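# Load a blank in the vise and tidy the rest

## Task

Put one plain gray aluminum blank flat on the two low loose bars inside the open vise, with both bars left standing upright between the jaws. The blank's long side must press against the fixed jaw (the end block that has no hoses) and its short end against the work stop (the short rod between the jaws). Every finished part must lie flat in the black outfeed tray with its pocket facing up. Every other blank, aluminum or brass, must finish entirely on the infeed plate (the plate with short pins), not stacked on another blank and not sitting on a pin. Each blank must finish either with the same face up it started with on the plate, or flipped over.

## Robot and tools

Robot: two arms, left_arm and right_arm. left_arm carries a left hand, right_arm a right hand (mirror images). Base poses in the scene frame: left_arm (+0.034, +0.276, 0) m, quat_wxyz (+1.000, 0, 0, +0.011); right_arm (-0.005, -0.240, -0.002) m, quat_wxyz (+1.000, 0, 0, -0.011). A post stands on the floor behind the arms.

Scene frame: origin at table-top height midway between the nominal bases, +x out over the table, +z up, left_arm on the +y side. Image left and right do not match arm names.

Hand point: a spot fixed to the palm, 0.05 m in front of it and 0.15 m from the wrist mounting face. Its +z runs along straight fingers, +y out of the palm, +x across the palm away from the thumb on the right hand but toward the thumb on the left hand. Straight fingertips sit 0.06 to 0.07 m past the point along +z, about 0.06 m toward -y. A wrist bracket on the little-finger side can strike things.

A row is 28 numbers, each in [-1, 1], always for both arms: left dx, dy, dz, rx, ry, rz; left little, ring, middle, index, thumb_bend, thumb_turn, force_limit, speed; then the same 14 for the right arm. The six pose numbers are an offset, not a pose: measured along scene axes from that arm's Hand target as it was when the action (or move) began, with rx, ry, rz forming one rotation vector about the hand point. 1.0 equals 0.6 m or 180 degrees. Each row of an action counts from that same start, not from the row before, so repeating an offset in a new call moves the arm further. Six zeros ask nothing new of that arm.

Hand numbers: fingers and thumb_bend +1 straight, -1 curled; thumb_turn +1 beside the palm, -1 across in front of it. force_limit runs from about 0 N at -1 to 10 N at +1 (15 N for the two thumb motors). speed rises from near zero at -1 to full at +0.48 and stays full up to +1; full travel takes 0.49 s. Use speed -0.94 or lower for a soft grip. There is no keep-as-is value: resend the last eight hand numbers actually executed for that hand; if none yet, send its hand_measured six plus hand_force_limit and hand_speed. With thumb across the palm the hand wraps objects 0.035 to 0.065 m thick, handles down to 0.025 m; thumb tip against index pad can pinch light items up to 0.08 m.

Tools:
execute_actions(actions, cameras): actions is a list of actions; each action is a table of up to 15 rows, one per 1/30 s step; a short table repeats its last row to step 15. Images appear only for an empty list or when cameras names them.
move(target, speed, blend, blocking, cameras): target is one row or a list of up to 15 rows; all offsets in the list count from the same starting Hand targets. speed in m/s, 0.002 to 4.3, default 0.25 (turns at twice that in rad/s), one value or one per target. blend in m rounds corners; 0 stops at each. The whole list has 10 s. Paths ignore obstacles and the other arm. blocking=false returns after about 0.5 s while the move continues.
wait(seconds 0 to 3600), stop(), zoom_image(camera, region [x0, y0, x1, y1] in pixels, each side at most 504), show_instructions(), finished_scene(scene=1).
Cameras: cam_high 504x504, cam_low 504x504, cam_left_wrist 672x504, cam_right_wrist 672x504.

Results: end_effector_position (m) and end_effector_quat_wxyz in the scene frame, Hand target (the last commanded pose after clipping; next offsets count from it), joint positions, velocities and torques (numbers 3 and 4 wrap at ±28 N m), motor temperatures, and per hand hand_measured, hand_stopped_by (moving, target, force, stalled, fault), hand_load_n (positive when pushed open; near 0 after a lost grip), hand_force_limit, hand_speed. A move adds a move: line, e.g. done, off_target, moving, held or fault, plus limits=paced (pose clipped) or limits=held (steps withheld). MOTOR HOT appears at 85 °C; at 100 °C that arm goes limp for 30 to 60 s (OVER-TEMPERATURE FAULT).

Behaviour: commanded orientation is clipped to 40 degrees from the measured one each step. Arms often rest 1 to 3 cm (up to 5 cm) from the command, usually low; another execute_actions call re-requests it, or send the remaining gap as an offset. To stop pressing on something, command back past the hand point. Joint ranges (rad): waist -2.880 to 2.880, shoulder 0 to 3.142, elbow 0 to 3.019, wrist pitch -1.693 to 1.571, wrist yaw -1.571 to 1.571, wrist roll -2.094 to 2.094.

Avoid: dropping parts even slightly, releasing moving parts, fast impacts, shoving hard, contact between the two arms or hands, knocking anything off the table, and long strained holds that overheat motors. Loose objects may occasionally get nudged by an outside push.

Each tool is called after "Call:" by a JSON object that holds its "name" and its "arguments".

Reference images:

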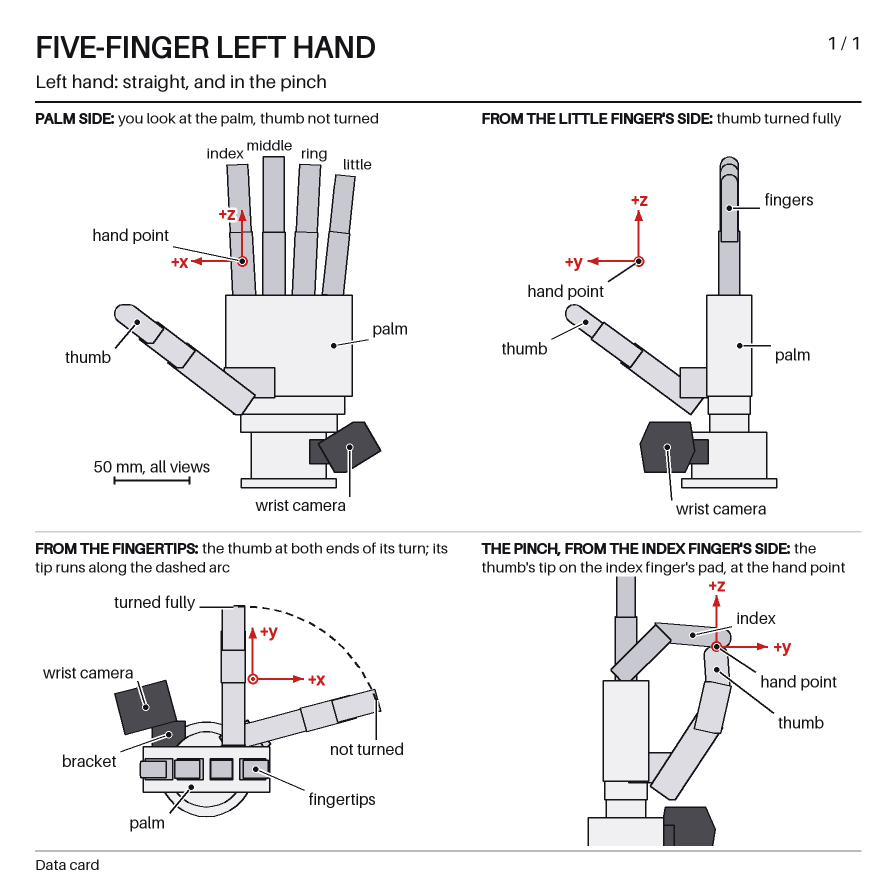

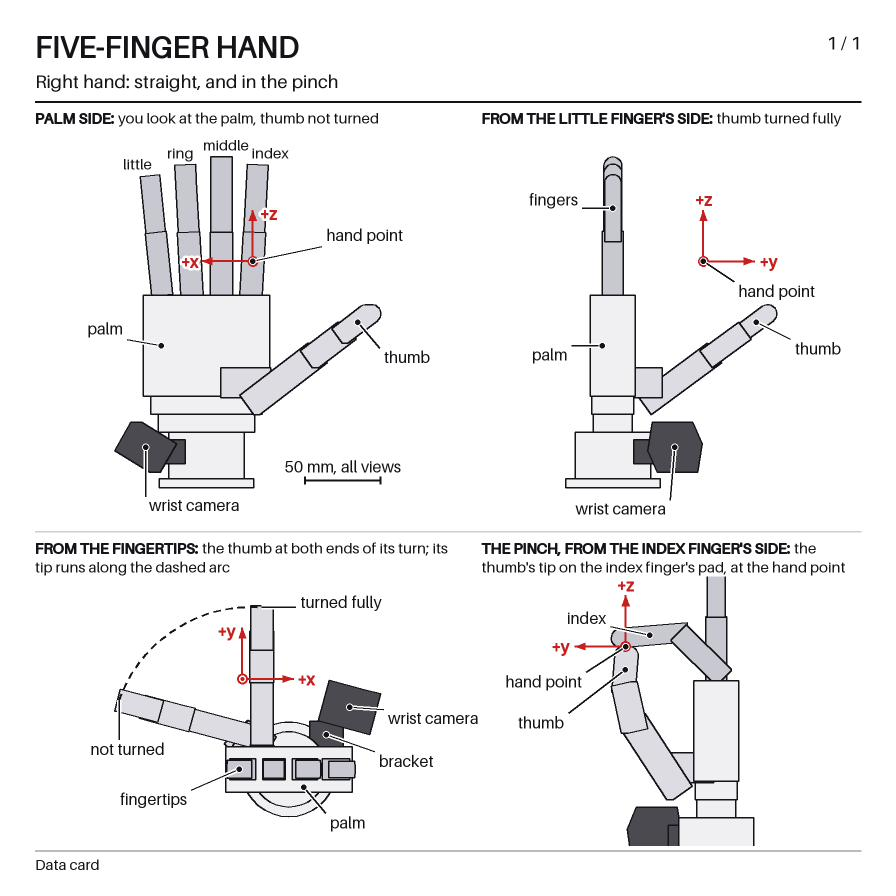

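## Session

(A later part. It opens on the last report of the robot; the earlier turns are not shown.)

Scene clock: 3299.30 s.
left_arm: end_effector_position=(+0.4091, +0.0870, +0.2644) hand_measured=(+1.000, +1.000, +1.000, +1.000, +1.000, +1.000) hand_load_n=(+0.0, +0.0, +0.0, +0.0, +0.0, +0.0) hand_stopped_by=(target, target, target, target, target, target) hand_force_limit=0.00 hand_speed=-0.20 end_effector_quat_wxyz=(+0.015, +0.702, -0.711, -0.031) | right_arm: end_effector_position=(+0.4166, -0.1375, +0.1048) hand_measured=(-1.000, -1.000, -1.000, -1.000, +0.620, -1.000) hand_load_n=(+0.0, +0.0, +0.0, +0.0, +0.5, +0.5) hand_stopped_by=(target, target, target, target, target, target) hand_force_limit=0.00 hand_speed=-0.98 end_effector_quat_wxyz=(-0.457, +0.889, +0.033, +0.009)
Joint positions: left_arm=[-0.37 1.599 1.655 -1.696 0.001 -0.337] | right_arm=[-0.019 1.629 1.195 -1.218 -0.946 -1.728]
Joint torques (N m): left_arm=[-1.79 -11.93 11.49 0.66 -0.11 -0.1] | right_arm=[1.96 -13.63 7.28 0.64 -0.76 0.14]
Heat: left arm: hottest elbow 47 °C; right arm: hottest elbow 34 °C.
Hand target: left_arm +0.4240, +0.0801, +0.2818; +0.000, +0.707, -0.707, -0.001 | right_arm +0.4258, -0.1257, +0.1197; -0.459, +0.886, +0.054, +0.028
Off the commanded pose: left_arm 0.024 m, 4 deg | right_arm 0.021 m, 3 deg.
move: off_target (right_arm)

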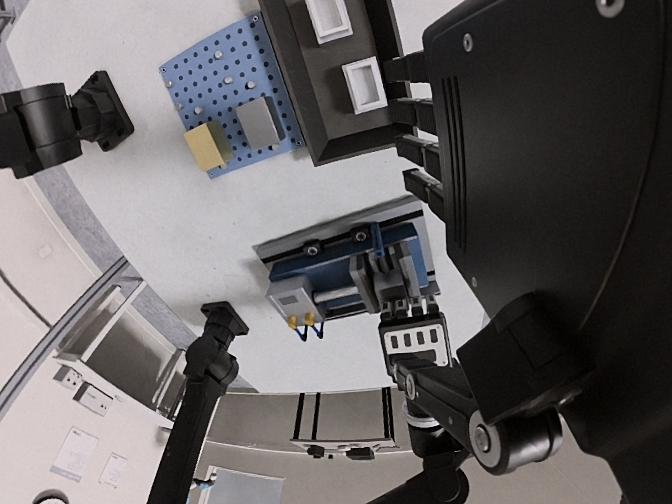

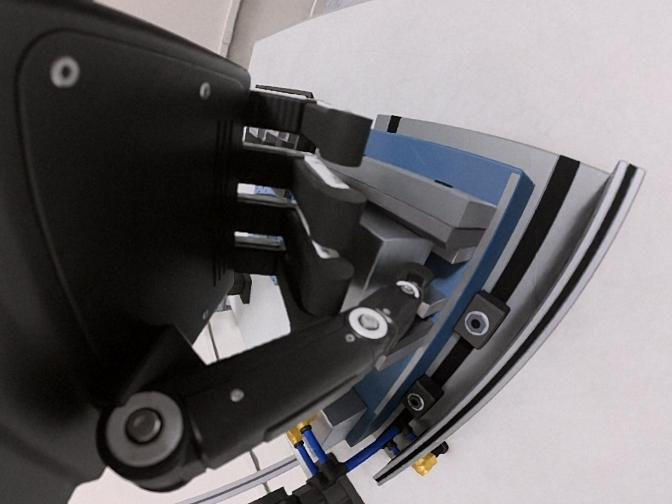

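Call:
{"name": "zoom_image", "arguments": {"camera": "cam_left_wrist", "region": [365, 245, 425, 305]}}

Call:
{"name": "zoom_image", "arguments": {"camera": "cam_right_wrist", "region": [345, 185, 465, 265]}}

Scaled by 8.400 from the camera's image (finer frame: 960x720).

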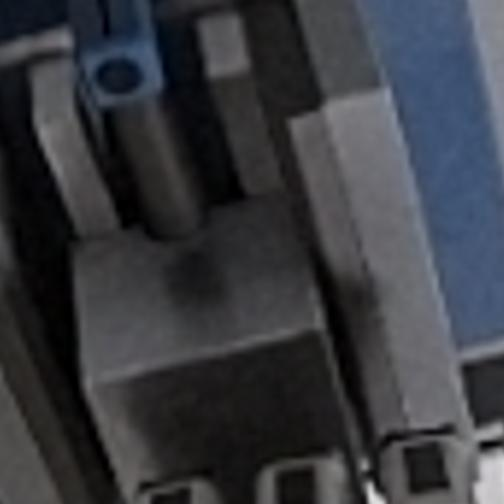

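Scaled by 4.200 from the camera's image (finer frame: 960x720).

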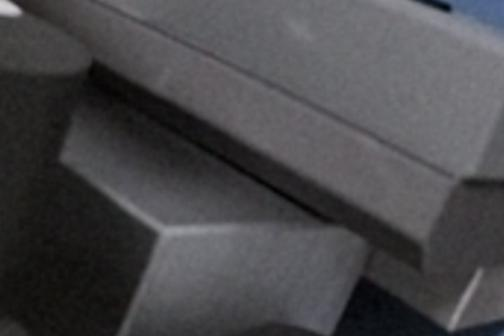

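Call:
{"name": "move", "arguments": {"target": [[0,0,0,0,0,0,1,1,1,1,1,1,0,-0.2,0.0,-0.05,0.0,0,0,0,-1,-1,-1,-1,0.62,-1,0.0,-0.9],[0,0,0,0,0,0,1,1,1,1,1,1,0,-0.2,0.005,-0.05,0.11,0,0,0,-1,-1,-1,-1,0.78,-1,0.0,-0.9]], "speed": 0.04, "cameras": ["cam_left_wrist","cam_right_wrist"]}}

Call:
{"name": "zoom_image", "arguments": {"camera": "cam_right_wrist", "region": [345, 150, 465, 270]}}

Call:
{"name": "zoom_image", "arguments": {"camera": "cam_left_wrist", "region": [365, 245, 425, 305]}}

Scene clock: 3356.17 s.
left_arm: end_effector_position=(+0.4091, +0.0870, +0.2644) hand_measured=(+1.000, +1.000, +1.000, +1.000, +1.000, +1.000) hand_load_n=(+0.0, +0.0, +0.0, +0.0, +0.0, +0.0) hand_stopped_by=(target, target, target, target, target, target) hand_force_limit=0.00 hand_speed=-0.20 end_effector_quat_wxyz=(+0.015, +0.702, -0.711, -0.031) | right_arm: end_effector_position=(+0.4126, -0.1515, +0.1634) hand_measured=(-1.000, -1.000, -1.000, -1.000, +0.780, -1.000) hand_load_n=(+0.0, +0.0, -0.5, +0.0, +0.0, +0.0) hand_stopped_by=(target, target, target, target, target, target) hand_force_limit=0.00 hand_speed=-0.90 end_effector_quat_wxyz=(-0.460, +0.887, +0.037, -0.005)
Joint positions: left_arm=[-0.37 1.599 1.655 -1.696 0.001 -0.337] | right_arm=[-0.051 1.6 1.316 -1.46 -0.946 -1.815]
Joint torques (N m): left_arm=[-1.61 -12.1 11.43 0.69 -0.11 -0.09] | right_arm=[-0.5 -13.57 9.91 -0.68 -0.5 -0.09]
Heat: left arm: hottest elbow 47 °C; right arm: hottest elbow 34 °C.
Hand target: left_arm +0.4240, +0.0801, +0.2818; +0.000, +0.707, -0.707, -0.001 | right_arm +0.4288, -0.1557, +0.1857; -0.459, +0.886, +0.054, +0.028
Off the commanded pose: left_arm 0.024 m, 4 deg | right_arm 0.028 m, 4 deg.
move: off_target (right_arm); target 2's new numbers were sent with right_arm's hand 0.028 m and 4 deg from that target

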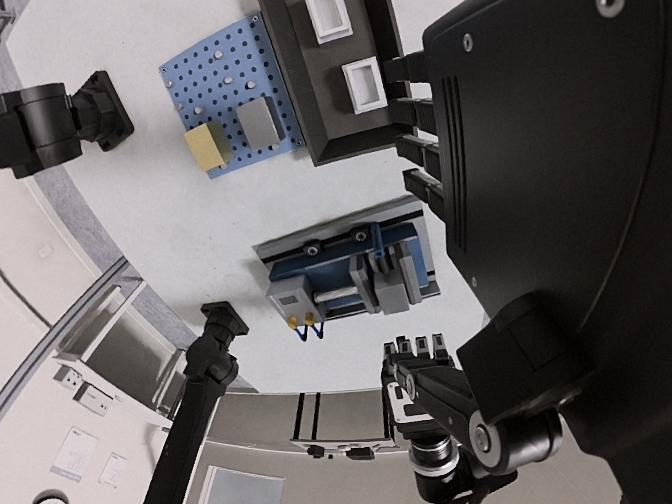

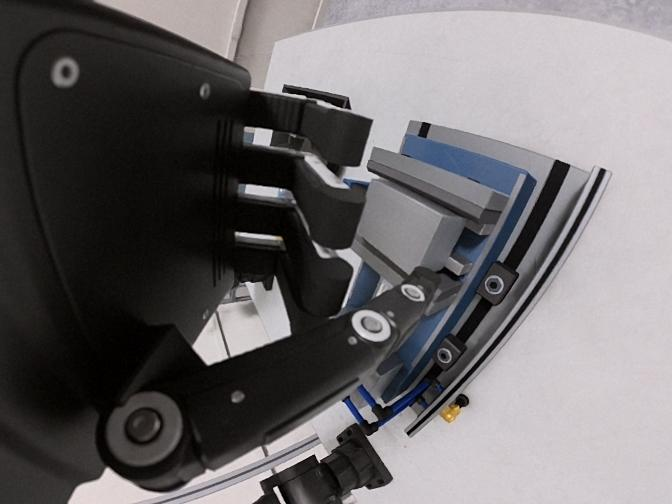

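Scaled by 4.200 from the camera's image (finer frame: 960x720).

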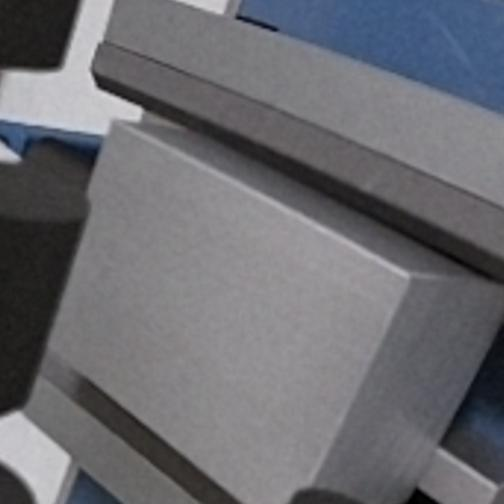

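Scaled by 8.400 from the camera's image (finer frame: 960x720).

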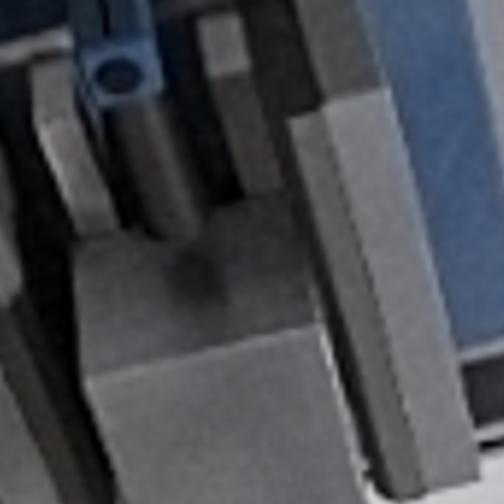

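Call:
{"name": "zoom_image", "arguments": {"camera": "cam_left_wrist", "region": [385, 255, 425, 287]}}

Call:
{"name": "zoom_image", "arguments": {"camera": "cam_left_wrist", "region": [385, 280, 425, 312]}}

Scaled by 12.600 from the camera's image (finer frame: 960x720).

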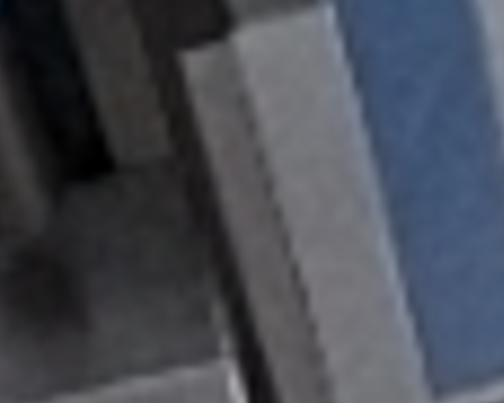

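Scaled by 12.600 from the camera's image (finer frame: 960x720).

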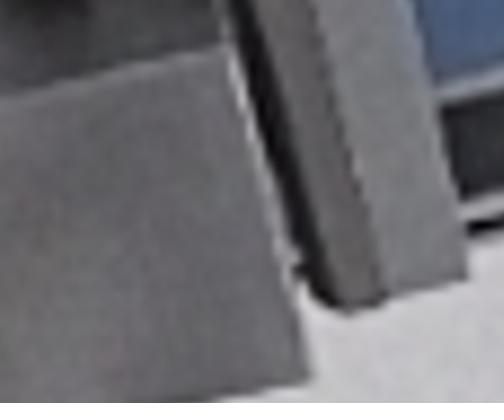

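Call:
{"name": "zoom_image", "arguments": {"camera": "cam_right_wrist", "region": [365, 155, 425, 200]}}

Call:
{"name": "zoom_image", "arguments": {"camera": "cam_right_wrist", "region": [420, 185, 480, 230]}}

Scaled by 8.400 from the camera's image (finer frame: 960x720).

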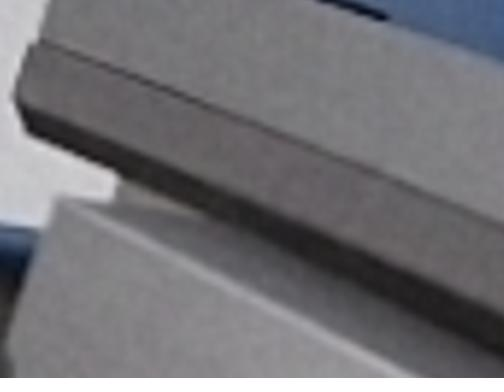

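Scaled by 8.400 from the camera's image (finer frame: 960x720).

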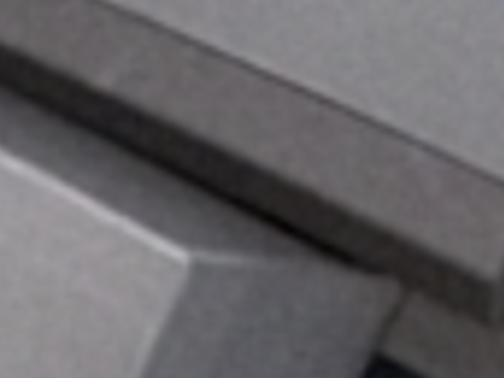

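Call:
{"name": "zoom_image", "arguments": {"camera": "cam_right_wrist", "region": [450, 185, 520, 240]}}

Call:
{"name": "zoom_image", "arguments": {"camera": "cam_right_wrist", "region": [360, 135, 420, 185]}}

Scaled by 7.200 from the camera's image (finer frame: 960x720).

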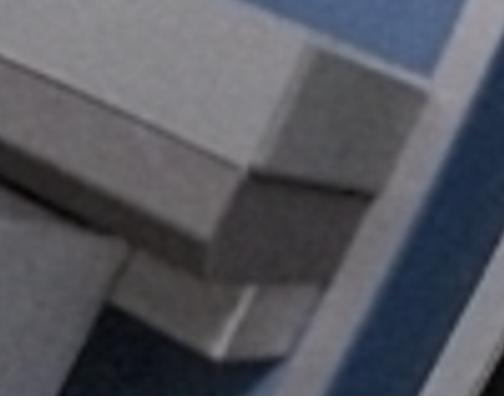

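Scaled by 8.400 from the camera's image (finer frame: 960x720).

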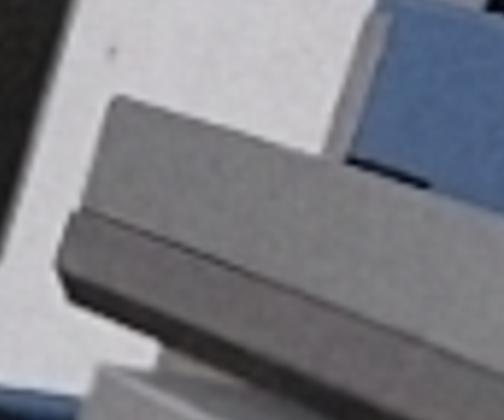

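Call:
{"name": "move", "arguments": {"target": [0,0,0,0,0,0,1,1,1,1,1,1,0,-0.2,-0.005,0.0,-0.1,0,0,0,-1,-1,-1,-1,0.62,-1,0.0,-0.7], "speed": 0.04, "cameras": []}}

Scene clock: 3437.10 s.
left_arm: end_effector_position=(+0.4091, +0.0870, +0.2644) hand_measured=(+1.000, +1.000, +1.000, +1.000, +1.000, +1.000) hand_load_n=(+0.0, +0.0, +0.0, +0.0, +0.0, +0.0) hand_stopped_by=(target, target, target, target, target, target) hand_force_limit=0.00 hand_speed=-0.20 end_effector_quat_wxyz=(+0.015, +0.702, -0.711, -0.031) | right_arm: end_effector_position=(+0.4164, -0.1518, +0.1238) hand_measured=(-1.000, -1.000, -1.000, -1.000, +0.620, -1.000) hand_load_n=(+0.0, +0.0, +0.0, +0.0, +0.5, +0.0) hand_stopped_by=(target, target, target, target, target, target) hand_force_limit=0.00 hand_speed=-0.70 end_effector_quat_wxyz=(-0.459, +0.887, +0.046, +0.011)
Joint positions: left_arm=[-0.37 1.599 1.655 -1.696 0.001 -0.337] | right_arm=[-0.051 1.621 1.238 -1.327 -0.946 -1.818]
Joint torques (N m): left_arm=[-1.85 -12.1 11.41 0.66 -0.12 -0.1] | right_arm=[-1.03 -11.87 6.69 0.43 -0.51 -0.07]
Motor temperatures (°C): left_arm=[21 26 47 22 21 22] | right_arm=[21 27 41 23 25 22]
Heat: left arm: hottest elbow 47 °C; right arm: hottest elbow 41 °C.
Hand target: left_arm +0.4240, +0.0801, +0.2818; +0.000, +0.707, -0.707, -0.001 | right_arm +0.4258, -0.1557, +0.1257; -0.459, +0.886, +0.054, +0.028
Off the commanded pose: left_arm 0.024 m, 4 deg | right_arm 0.010 m, 2 deg.
move: done

Call:
{"name": "move", "arguments": {"target": [0,0,0,0,0,0,1,1,1,1,1,1,0,-0.2,-0.0,0.0,-0.0195,0,0,0,-1,-1,-1,-1,0.62,-1,0.0,-0.7], "speed": 0.03, "cameras": []}}

Call:
{"name": "move", "arguments": {"target": [0,0,0,0,0,0,1,1,1,1,1,1,0,-0.2,0.0,0.02,0.0,0,0,0,-1,-1,-1,-1,0.62,-1,0.0,-0.7], "speed": 0.02, "cameras": ["cam_right_wrist"]}}

Scene clock: 3442.70 s.
left_arm: end_effector_position=(+0.4091, +0.0870, +0.2644) hand_measured=(+1.000, +1.000, +1.000, +1.000, +1.000, +1.000) hand_load_n=(+0.0, +0.0, +0.0, +0.0, +0.0, +0.0) hand_stopped_by=(target, target, target, target, target, target) hand_force_limit=0.00 hand_speed=-0.20 end_effector_quat_wxyz=(+0.015, +0.702, -0.711, -0.031) | right_arm: end_effector_position=(+0.4164, -0.1518, +0.1119) hand_measured=(-1.000, -1.000, -1.000, -1.000, +0.620, -1.000) hand_load_n=(+0.0, +0.0, +0.0, +0.0, +0.0, +0.0) hand_stopped_by=(target, target, target, target, target, target) hand_force_limit=0.00 hand_speed=-0.70 end_effector_quat_wxyz=(-0.459, +0.887, +0.046, +0.011)
Joint positions: left_arm=[-0.37 1.599 1.655 -1.696 0.001 -0.337] | right_arm=[-0.051 1.634 1.219 -1.296 -0.946 -1.818]
Joint torques (N m): left_arm=[-1.79 -12.1 11.41 0.68 -0.12 -0.09] | right_arm=[-0.62 -12.04 6.64 0.42 -0.55 -0.08]
Heat: left arm: hottest elbow 47 °C; right arm: hottest elbow 40 °C.
Hand target: left_arm +0.4240, +0.0801, +0.2818; +0.000, +0.707, -0.707, -0.001 | right_arm +0.4258, -0.1557, +0.1140; -0.459, +0.886, +0.054, +0.028
Off the commanded pose: left_arm 0.024 m, 4 deg | right_arm 0.010 m, 2 deg.
move: done

Scene clock: 3444.07 s.
left_arm: end_effector_position=(+0.4091, +0.0870, +0.2644) hand_measured=(+1.000, +1.000, +1.000, +1.000, +1.000, +1.000) hand_load_n=(+0.0, +0.0, +0.0, +0.0, +0.0, +0.0) hand_stopped_by=(target, target, target, target, target, target) hand_force_limit=0.00 hand_speed=-0.20 end_effector_quat_wxyz=(+0.015, +0.702, -0.711, -0.031) | right_arm: end_effector_position=(+0.4202, -0.1519, +0.1079) hand_measured=(-1.000, -1.000, -1.000, -1.000, +0.620, -1.000) hand_load_n=(+0.5, +0.0, +0.0, +0.0, +0.0, +0.0) hand_stopped_by=(target, target, target, target, target, target) hand_force_limit=0.00 hand_speed=-0.70 end_effector_quat_wxyz=(-0.457, +0.888, +0.043, +0.018)
Joint positions: left_arm=[-0.37 1.599 1.655 -1.696 0.001 -0.337] | right_arm=[-0.051 1.634 1.21 -1.259 -0.946 -1.797]
Joint torques (N m): left_arm=[-1.79 -11.99 11.44 0.7 -0.12 -0.09] | right_arm=[1.2 -13.16 6.57 0.43 -0.65 0.17]
Heat: left arm: hottest elbow 47 °C; right arm: hottest elbow 39 °C.
Hand target: left_arm +0.4240, +0.0801, +0.2818; +0.000, +0.707, -0.707, -0.001 | right_arm +0.4258, -0.1437, +0.1140; -0.459, +0.886, +0.054, +0.028
Off the commanded pose: left_arm 0.024 m, 4 deg | right_arm 0.012 m, 2 deg.
move: off_target (right_arm)

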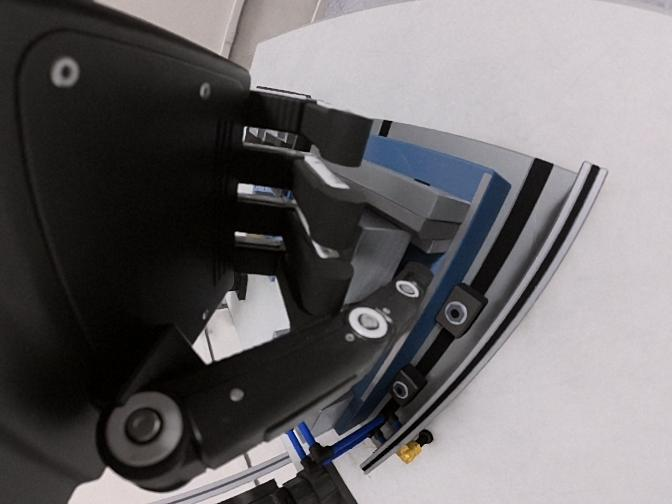

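Call:
{"name": "move", "arguments": {"target": [0,0,0,0,0,0,1,1,1,1,1,1,0,-0.2,0.0,0.023,0.0,0,0,0,-1,-1,-1,-1,0.62,-0.965,0.0,-0.9], "speed": 0.02, "cameras": ["cam_right_wrist","cam_left_wrist"]}}

Call:
{"name": "zoom_image", "arguments": {"camera": "cam_left_wrist", "region": [385, 255, 425, 287]}}

Call:
{"name": "zoom_image", "arguments": {"camera": "cam_right_wrist", "region": [345, 160, 465, 280]}}

Scene clock: 3450.50 s.
left_arm: end_effector_position=(+0.4091, +0.0870, +0.2644) hand_measured=(+1.000, +1.000, +1.000, +1.000, +1.000, +1.000) hand_load_n=(+0.0, +0.0, +0.0, +0.0, +0.0, +0.0) hand_stopped_by=(target, target, target, target, target, target) hand_force_limit=0.00 hand_speed=-0.20 end_effector_quat_wxyz=(+0.015, +0.702, -0.711, -0.031) | right_arm: end_effector_position=(+0.4206, -0.1398, +0.1038) hand_measured=(-1.000, -1.000, -1.000, -1.000, +0.620, -0.964) hand_load_n=(+0.0, +0.0, +0.0, +0.0, +0.0, +0.0) hand_stopped_by=(target, target, target, target, target, target) hand_force_limit=0.00 hand_speed=-0.90 end_effector_quat_wxyz=(-0.456, +0.889, +0.039, +0.015)
Joint positions: left_arm=[-0.37 1.599 1.655 -1.696 0.001 -0.337] | right_arm=[-0.024 1.634 1.199 -1.215 -0.946 -1.745]
Joint torques (N m): left_arm=[-1.67 -12.04 11.41 0.68 -0.12 -0.1] | right_arm=[1.79 -12.92 6.61 0.59 -0.7 0.13]
Heat: left arm: hottest elbow 47 °C; right arm: hottest elbow 38 °C.
Hand target: left_arm +0.4240, +0.0801, +0.2818; +0.000, +0.707, -0.707, -0.001 | right_arm +0.4258, -0.1299, +0.1140; -0.459, +0.886, +0.054, +0.028
Off the commanded pose: left_arm 0.024 m, 4 deg | right_arm 0.015 m, 2 deg.
move: off_target (right_arm)
Images, in order (width x height): cam_left_wrist 672x504, cam_right_wrist 672x504.

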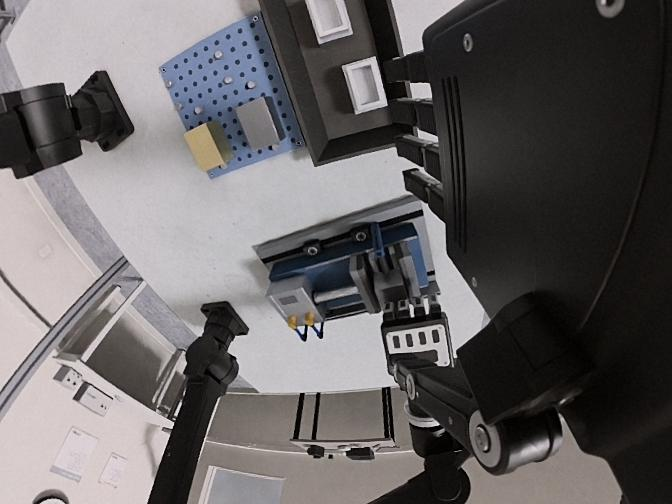

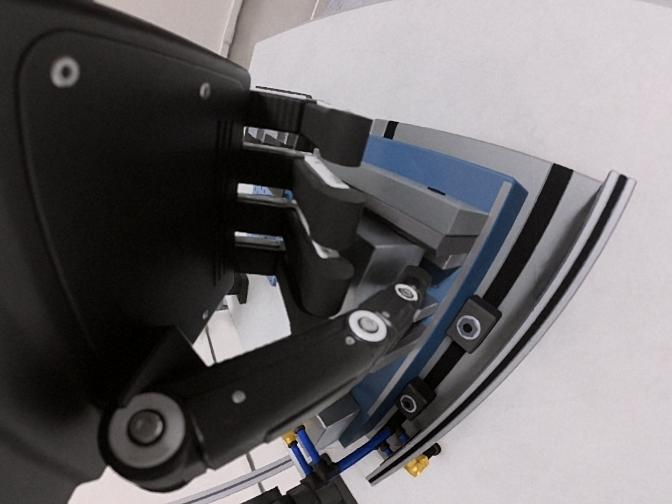

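Scaled by 12.600 from the camera's image (finer frame: 960x720).

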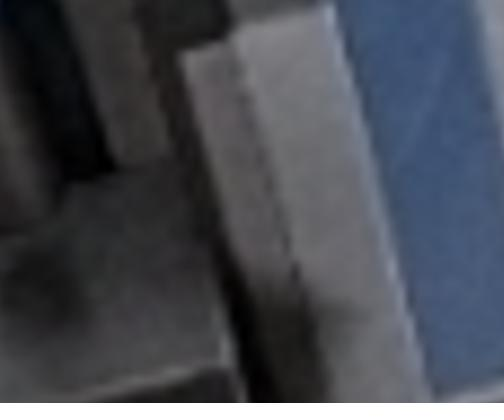

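Scaled by 4.200 from the camera's image (finer frame: 960x720).

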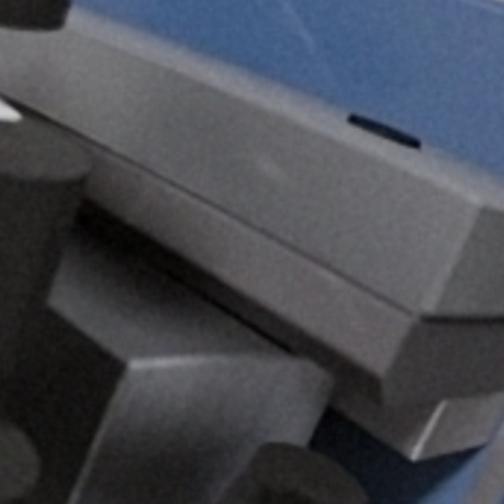

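Call:
{"name": "move", "arguments": {"target": [0,0,0,0,0,0,1,1,1,1,1,1,0,-0.2,0.0,0.0115,0.0,0,0,0,-1,-1,-1,-1,0.62,-0.965,0.0,-0.9], "speed": 0.015, "cameras": ["cam_right_wrist","cam_left_wrist"]}}

Call:
{"name": "zoom_image", "arguments": {"camera": "cam_left_wrist", "region": [365, 245, 425, 305]}}

Call:
{"name": "zoom_image", "arguments": {"camera": "cam_left_wrist", "region": [370, 255, 410, 287]}}

Scene clock: 3459.17 s.
left_arm: end_effector_position=(+0.4091, +0.0870, +0.2644) hand_measured=(+1.000, +1.000, +1.000, +1.000, +1.000, +1.000) hand_load_n=(+0.0, +0.0, +0.0, +0.0, +0.0, +0.0) hand_stopped_by=(target, target, target, target, target, target) hand_force_limit=0.00 hand_speed=-0.20 end_effector_quat_wxyz=(+0.015, +0.702, -0.711, -0.031) | right_arm: end_effector_position=(+0.4215, -0.1354, +0.1029) hand_measured=(-1.000, -1.000, -1.000, -1.000, +0.620, -0.964) hand_load_n=(+0.0, +0.0, +0.0, +0.0, +1.0, +0.0) hand_stopped_by=(target, target, target, target, target, target) hand_force_limit=0.00 hand_speed=-0.90 end_effector_quat_wxyz=(-0.457, +0.889, +0.037, +0.016)
Joint positions: left_arm=[-0.37 1.599 1.655 -1.696 0.001 -0.337] | right_arm=[-0.014 1.632 1.195 -1.193 -0.947 -1.722]
Joint torques (N m): left_arm=[-1.61 -11.87 11.49 0.7 -0.11 -0.09] | right_arm=[2.2 -13.45 6.61 0.55 -0.72 0.16]
Heat: left arm: hottest elbow 47 °C; right arm: hottest elbow 37 °C.
Hand target: left_arm +0.4240, +0.0801, +0.2818; +0.000, +0.707, -0.707, -0.001 | right_arm +0.4258, -0.1230, +0.1140; -0.459, +0.886, +0.054, +0.028
Off the commanded pose: left_arm 0.024 m, 4 deg | right_arm 0.017 m, 2 deg.
move: off_target (right_arm)
Images, in order (width x height): cam_left_wrist 672x504, cam_right_wrist 672x504.

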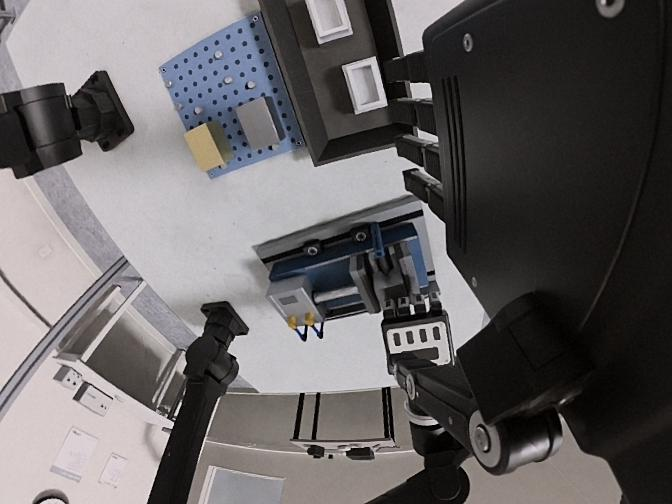

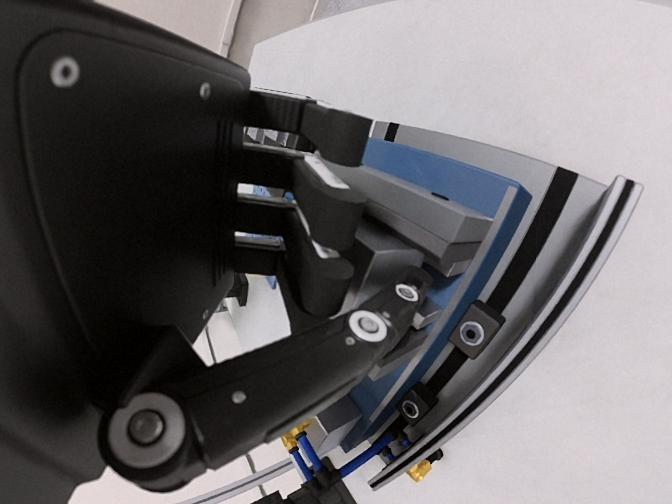

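Scaled by 8.400 from the camera's image (finer frame: 960x720).

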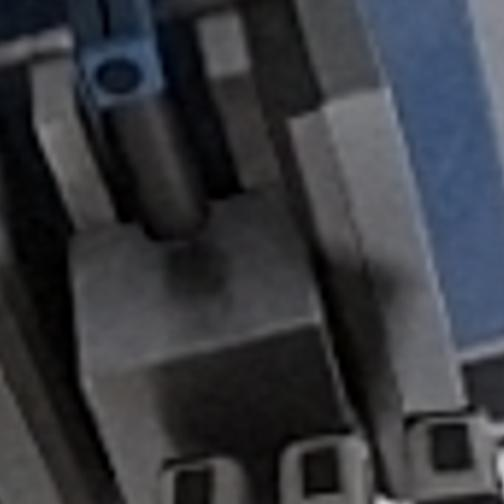

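Scaled by 12.600 from the camera's image (finer frame: 960x720).

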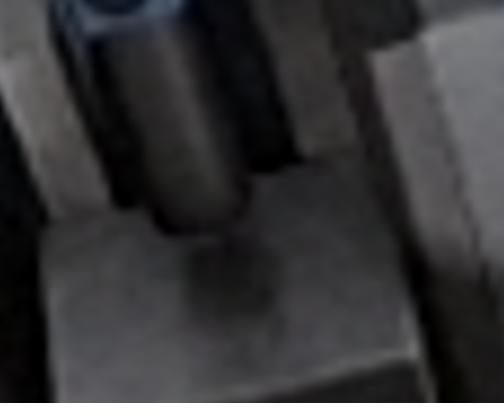

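Call:
{"name": "move", "arguments": {"target": [0,0,0,0,0,0,1,1,1,1,1,1,0,-0.2,0.0,0.004,0.0,0,0,0,-1,-1,-1,-1,0.62,-0.965,0.0,-0.9], "speed": 0.015, "cameras": ["cam_right_wrist","cam_left_wrist"]}}

Call:
{"name": "zoom_image", "arguments": {"camera": "cam_left_wrist", "region": [370, 255, 410, 287]}}

Scene clock: 3465.57 s.
left_arm: end_effector_position=(+0.4091, +0.0870, +0.2644) hand_measured=(+1.000, +1.000, +1.000, +1.000, +1.000, +1.000) hand_load_n=(+0.0, +0.0, +0.0, -0.5, +0.0, +0.0) hand_stopped_by=(target, target, target, target, target, target) hand_force_limit=0.00 hand_speed=-0.20 end_effector_quat_wxyz=(+0.015, +0.702, -0.711, -0.031) | right_arm: end_effector_position=(+0.4217, -0.1327, +0.1029) hand_measured=(-1.000, -1.000, -1.000, -1.000, +0.620, -0.964) hand_load_n=(+0.0, +0.0, +0.0, +0.5, +1.0, +0.0) hand_stopped_by=(target, target, target, target, target, target) hand_force_limit=0.00 hand_speed=-0.90 end_effector_quat_wxyz=(-0.456, +0.889, +0.038, +0.016)
Joint positions: left_arm=[-0.37 1.599 1.655 -1.696 0.001 -0.337] | right_arm=[-0.008 1.63 1.193 -1.186 -0.947 -1.714]
Joint torques (N m): left_arm=[-1.67 -11.93 11.44 0.65 -0.11 -0.1] | right_arm=[1.73 -13.68 6.56 0.61 -0.72 0.16]
Motor temperatures (°C): left_arm=[21 26 47 22 21 22] | right_arm=[21 27 36 23 25 22]
Heat: left arm: hottest elbow 47 °C; right arm: hottest elbow 36 °C.
Hand target: left_arm +0.4240, +0.0801, +0.2818; +0.000, +0.707, -0.707, -0.001 | right_arm +0.4258, -0.1206, +0.1140; -0.459, +0.886, +0.054, +0.028
Off the commanded pose: left_arm 0.024 m, 4 deg | right_arm 0.017 m, 2 deg.
move: off_target (right_arm)
Images, in order (width x height): cam_left_wrist 672x504, cam_right_wrist 672x504.

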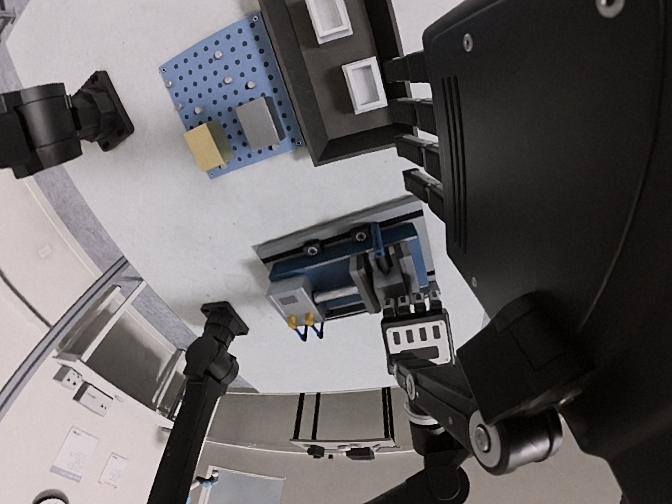

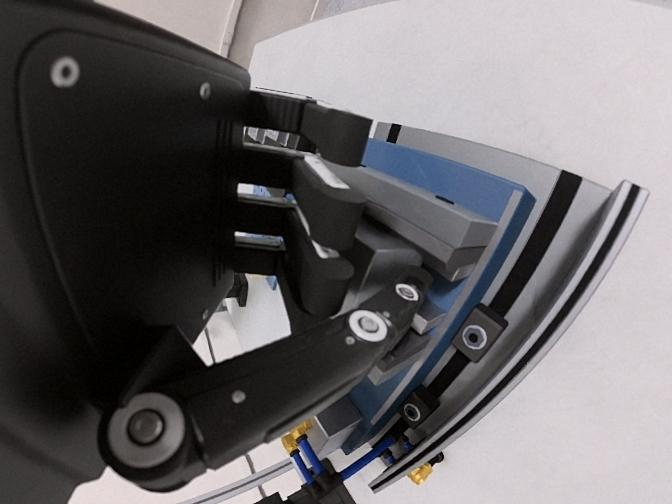

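Scaled by 12.600 from the camera's image (finer frame: 960x720).

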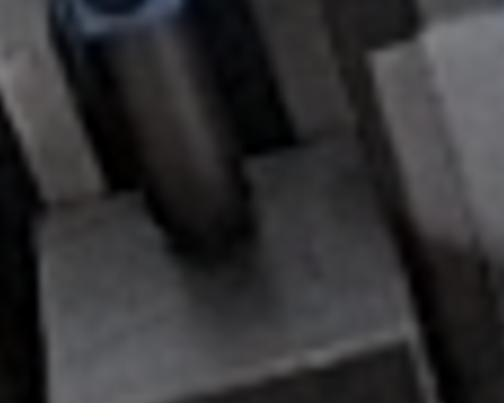

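Call:
{"name": "move", "arguments": {"target": [0,0,0,0,0,0,1,1,1,1,1,1,0,-0.2,0.0,0.0025,0.0,0,0,0,-1,-1,-1,-1,0.62,-0.965,0.0,-0.9], "speed": 0.015, "cameras": ["cam_right_wrist","cam_left_wrist"]}}

Call:
{"name": "zoom_image", "arguments": {"camera": "cam_left_wrist", "region": [370, 255, 410, 287]}}

Call:
{"name": "zoom_image", "arguments": {"camera": "cam_left_wrist", "region": [385, 270, 425, 302]}}

Call:
{"name": "zoom_image", "arguments": {"camera": "cam_right_wrist", "region": [345, 160, 465, 280]}}

Scene clock: 3472.17 s.
left_arm: end_effector_position=(+0.4091, +0.0870, +0.2644) hand_measured=(+1.000, +1.000, +1.000, +1.000, +1.000, +1.000) hand_load_n=(+0.0, +0.0, +0.0, +0.0, +0.0, +0.0) hand_stopped_by=(target, target, target, target, target, target) hand_force_limit=0.00 hand_speed=-0.20 end_effector_quat_wxyz=(+0.015, +0.702, -0.711, -0.031) | right_arm: end_effector_position=(+0.4220, -0.1316, +0.1027) hand_measured=(-1.000, -1.000, -1.000, -1.000, +0.620, -0.964) hand_load_n=(+0.5, +0.5, +0.0, +0.5, +1.0, +0.0) hand_stopped_by=(target, target, target, target, target, target) hand_force_limit=0.00 hand_speed=-0.90 end_effector_quat_wxyz=(-0.456, +0.889, +0.038, +0.016)
Joint positions: left_arm=[-0.37 1.599 1.655 -1.696 0.001 -0.337] | right_arm=[-0.005 1.63 1.193 -1.181 -0.946 -1.708]
Joint torques (N m): left_arm=[-1.73 -12.04 11.41 0.68 -0.12 -0.1] | right_arm=[2.32 -13.63 6.41 0.75 -0.73 0.17]
Heat: left arm: hottest elbow 47 °C; right arm: hottest elbow 36 °C.
Hand target: left_arm +0.4240, +0.0801, +0.2818; +0.000, +0.707, -0.707, -0.001 | right_arm +0.4258, -0.1191, +0.1140; -0.459, +0.886, +0.054, +0.028
Off the commanded pose: left_arm 0.024 m, 4 deg | right_arm 0.017 m, 2 deg.
move: off_target (right_arm)
Images, in order (width x height): cam_left_wrist 672x504, cam_right_wrist 672x504.

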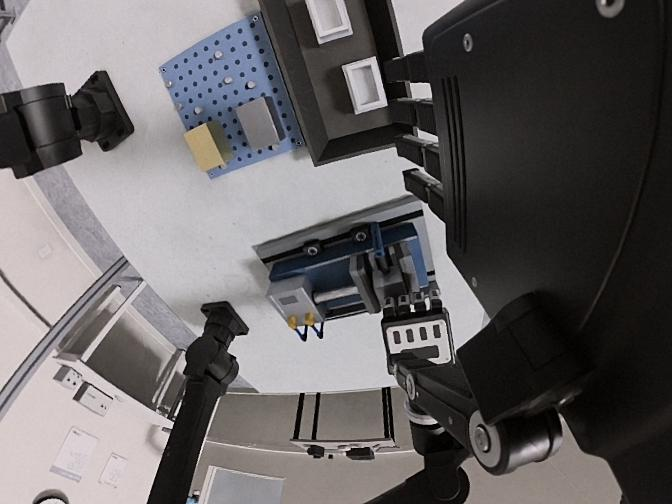

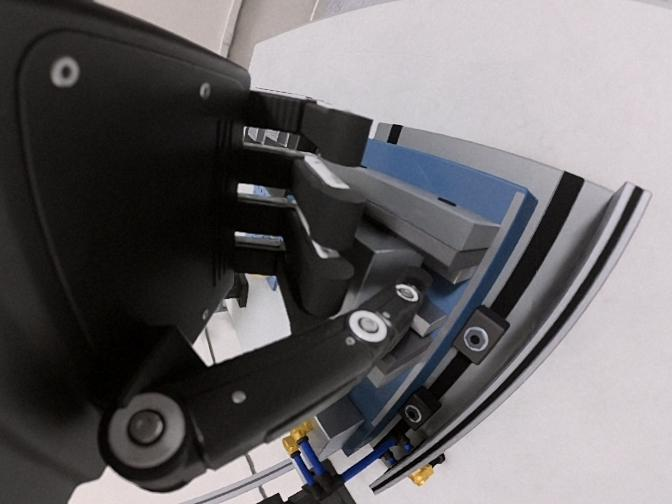

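Scaled by 12.600 from the camera's image (finer frame: 960x720).

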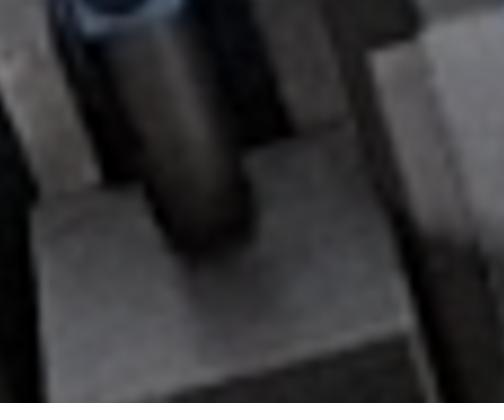

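Scaled by 12.600 from the camera's image (finer frame: 960x720).

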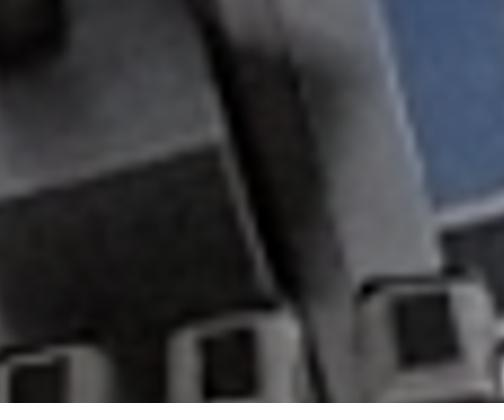

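Scaled by 4.200 from the camera's image (finer frame: 960x720).

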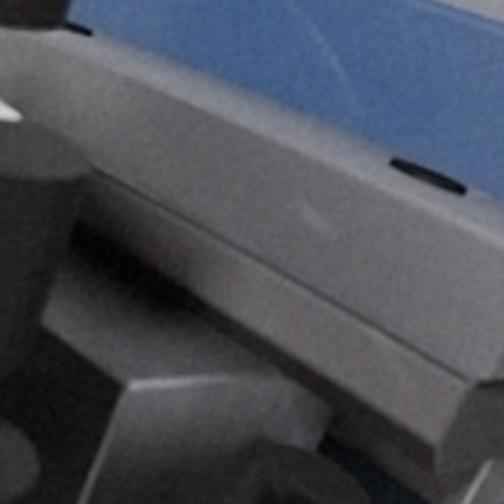

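Call:
{"name": "move", "arguments": {"target": [0,0,0,0,0,0,1,1,1,1,1,1,0,-0.2,0.0,0.0025,0.0,0,0,0,-1,-1,-1,-1,0.62,-0.965,0.0,-0.9], "speed": 0.015, "cameras": ["cam_left_wrist"]}}

Call:
{"name": "zoom_image", "arguments": {"camera": "cam_left_wrist", "region": [370, 255, 410, 287]}}

Scene clock: 3478.33 s.
left_arm: end_effector_position=(+0.4091, +0.0870, +0.2644) hand_measured=(+1.000, +1.000, +1.000, +1.000, +1.000, +1.000) hand_load_n=(+0.0, +0.0, +0.0, +0.0, +0.0, +0.0) hand_stopped_by=(target, target, target, target, target, target) hand_force_limit=0.00 hand_speed=-0.20 end_effector_quat_wxyz=(+0.015, +0.702, -0.711, -0.031) | right_arm: end_effector_position=(+0.4219, -0.1300, +0.1030) hand_measured=(-1.000, -1.000, -1.000, -1.000, +0.620, -0.964) hand_load_n=(+0.0, +0.0, +0.0, +0.0, +1.0, +0.0) hand_stopped_by=(target, target, target, target, target, target) hand_force_limit=0.00 hand_speed=-0.90 end_effector_quat_wxyz=(-0.456, +0.889, +0.039, +0.016)
Joint positions: left_arm=[-0.37 1.599 1.655 -1.696 0.001 -0.337] | right_arm=[-0.002 1.629 1.192 -1.176 -0.947 -1.703]
Joint velocities: left_arm=[-0.005 -0.005 0.002 -0.002 -0.154 0.022] | right_arm=[within noise]
Joint torques (N m): left_arm=[-1.73 -11.87 11.45 0.68 -0.11 -0.1] | right_arm=[1.9 -13.22 6.76 0.61 -0.72 0.17]
Heat: left arm: hottest elbow 47 °C; right arm: hottest elbow 36 °C.
Hand target: left_arm +0.4240, +0.0801, +0.2818; +0.000, +0.707, -0.707, -0.001 | right_arm +0.4258, -0.1176, +0.1140; -0.459, +0.886, +0.054, +0.028
Off the commanded pose: left_arm 0.024 m, 4 deg | right_arm 0.017 m, 2 deg.
move: off_target (right_arm)

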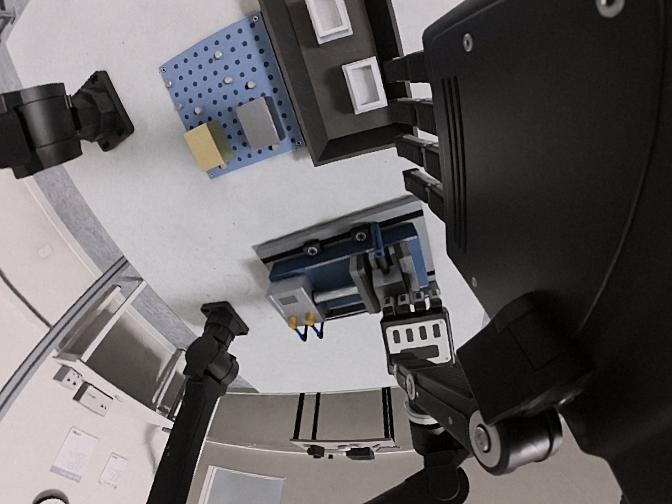

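Scaled by 12.600 from the camera's image (finer frame: 960x720).

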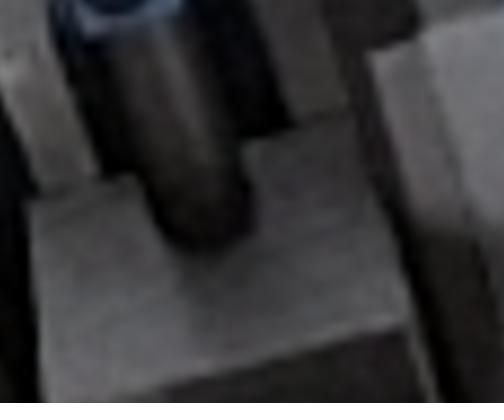

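Call:
{"name": "move", "arguments": {"target": [0,0,0,0,0,0,1,1,1,1,1,1,0,-0.2,0.0,0.0025,0.0,0,0,0,-1,-1,-1,-1,0.62,-0.965,0.0,-0.9], "speed": 0.015, "cameras": ["cam_left_wrist"]}}

Call:
{"name": "zoom_image", "arguments": {"camera": "cam_left_wrist", "region": [370, 255, 410, 287]}}

Call:
{"name": "zoom_image", "arguments": {"camera": "cam_left_wrist", "region": [385, 270, 425, 302]}}

Scene clock: 3484.37 s.
left_arm: end_effector_position=(+0.4091, +0.0870, +0.2644) hand_measured=(+1.000, +1.000, +1.000, +1.000, +1.000, +1.000) hand_load_n=(+0.0, +0.0, +0.0, +0.0, +0.0, +0.0) hand_stopped_by=(target, target, target, target, target, target) hand_force_limit=0.00 hand_speed=-0.20 end_effector_quat_wxyz=(+0.015, +0.702, -0.711, -0.031) | right_arm: end_effector_position=(+0.4221, -0.1288, +0.1029) hand_measured=(-1.000, -1.000, -1.000, -1.000, +0.620, -0.964) hand_load_n=(+0.0, +0.5, +0.0, +0.0, +1.5, +0.0) hand_stopped_by=(target, target, target, target, target, target) hand_force_limit=0.00 hand_speed=-0.90 end_effector_quat_wxyz=(-0.455, +0.889, +0.037, +0.016)
Joint positions: left_arm=[-0.37 1.599 1.655 -1.696 0.001 -0.337] | right_arm=[0.001 1.629 1.192 -1.172 -0.946 -1.694]
Joint torques (N m): left_arm=[-1.85 -12.04 11.44 0.68 -0.11 -0.1] | right_arm=[2.02 -13.92 6.54 0.58 -0.72 0.14]
Heat: left arm: hottest elbow 47 °C; right arm: hottest elbow 36 °C.
Hand target: left_arm +0.4240, +0.0801, +0.2818; +0.000, +0.707, -0.707, -0.001 | right_arm +0.4258, -0.1161, +0.1140; -0.459, +0.886, +0.054, +0.028
Off the commanded pose: left_arm 0.024 m, 4 deg | right_arm 0.017 m, 2 deg.
move: off_target (right_arm)

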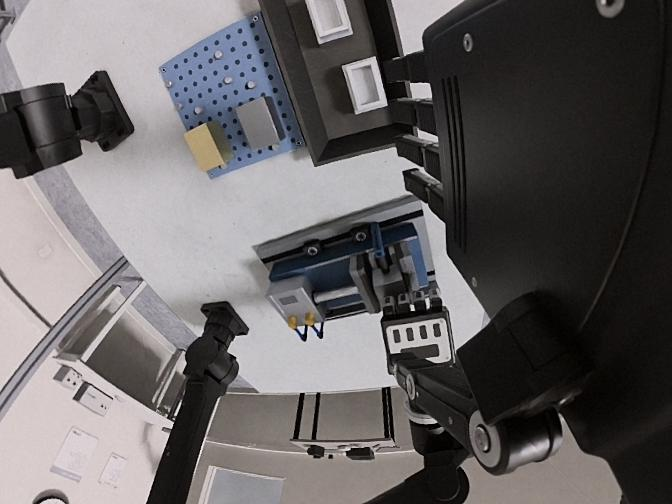

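Scaled by 12.600 from the camera's image (finer frame: 960x720).

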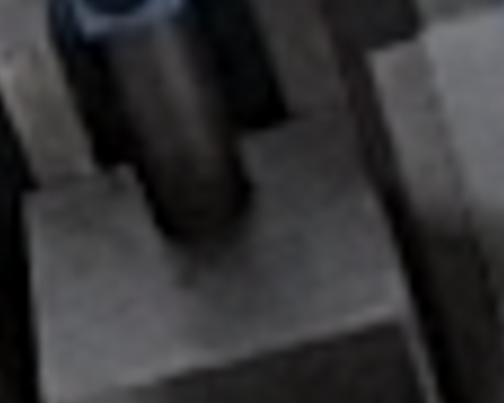

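Scaled by 12.600 from the camera's image (finer frame: 960x720).

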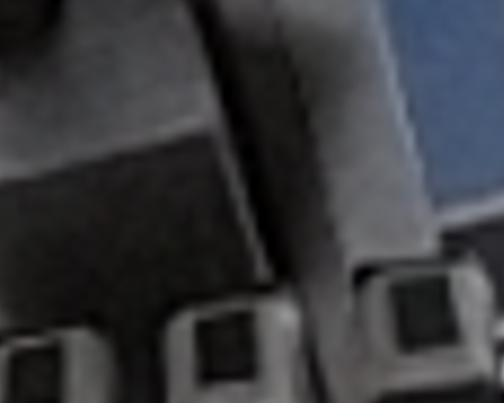

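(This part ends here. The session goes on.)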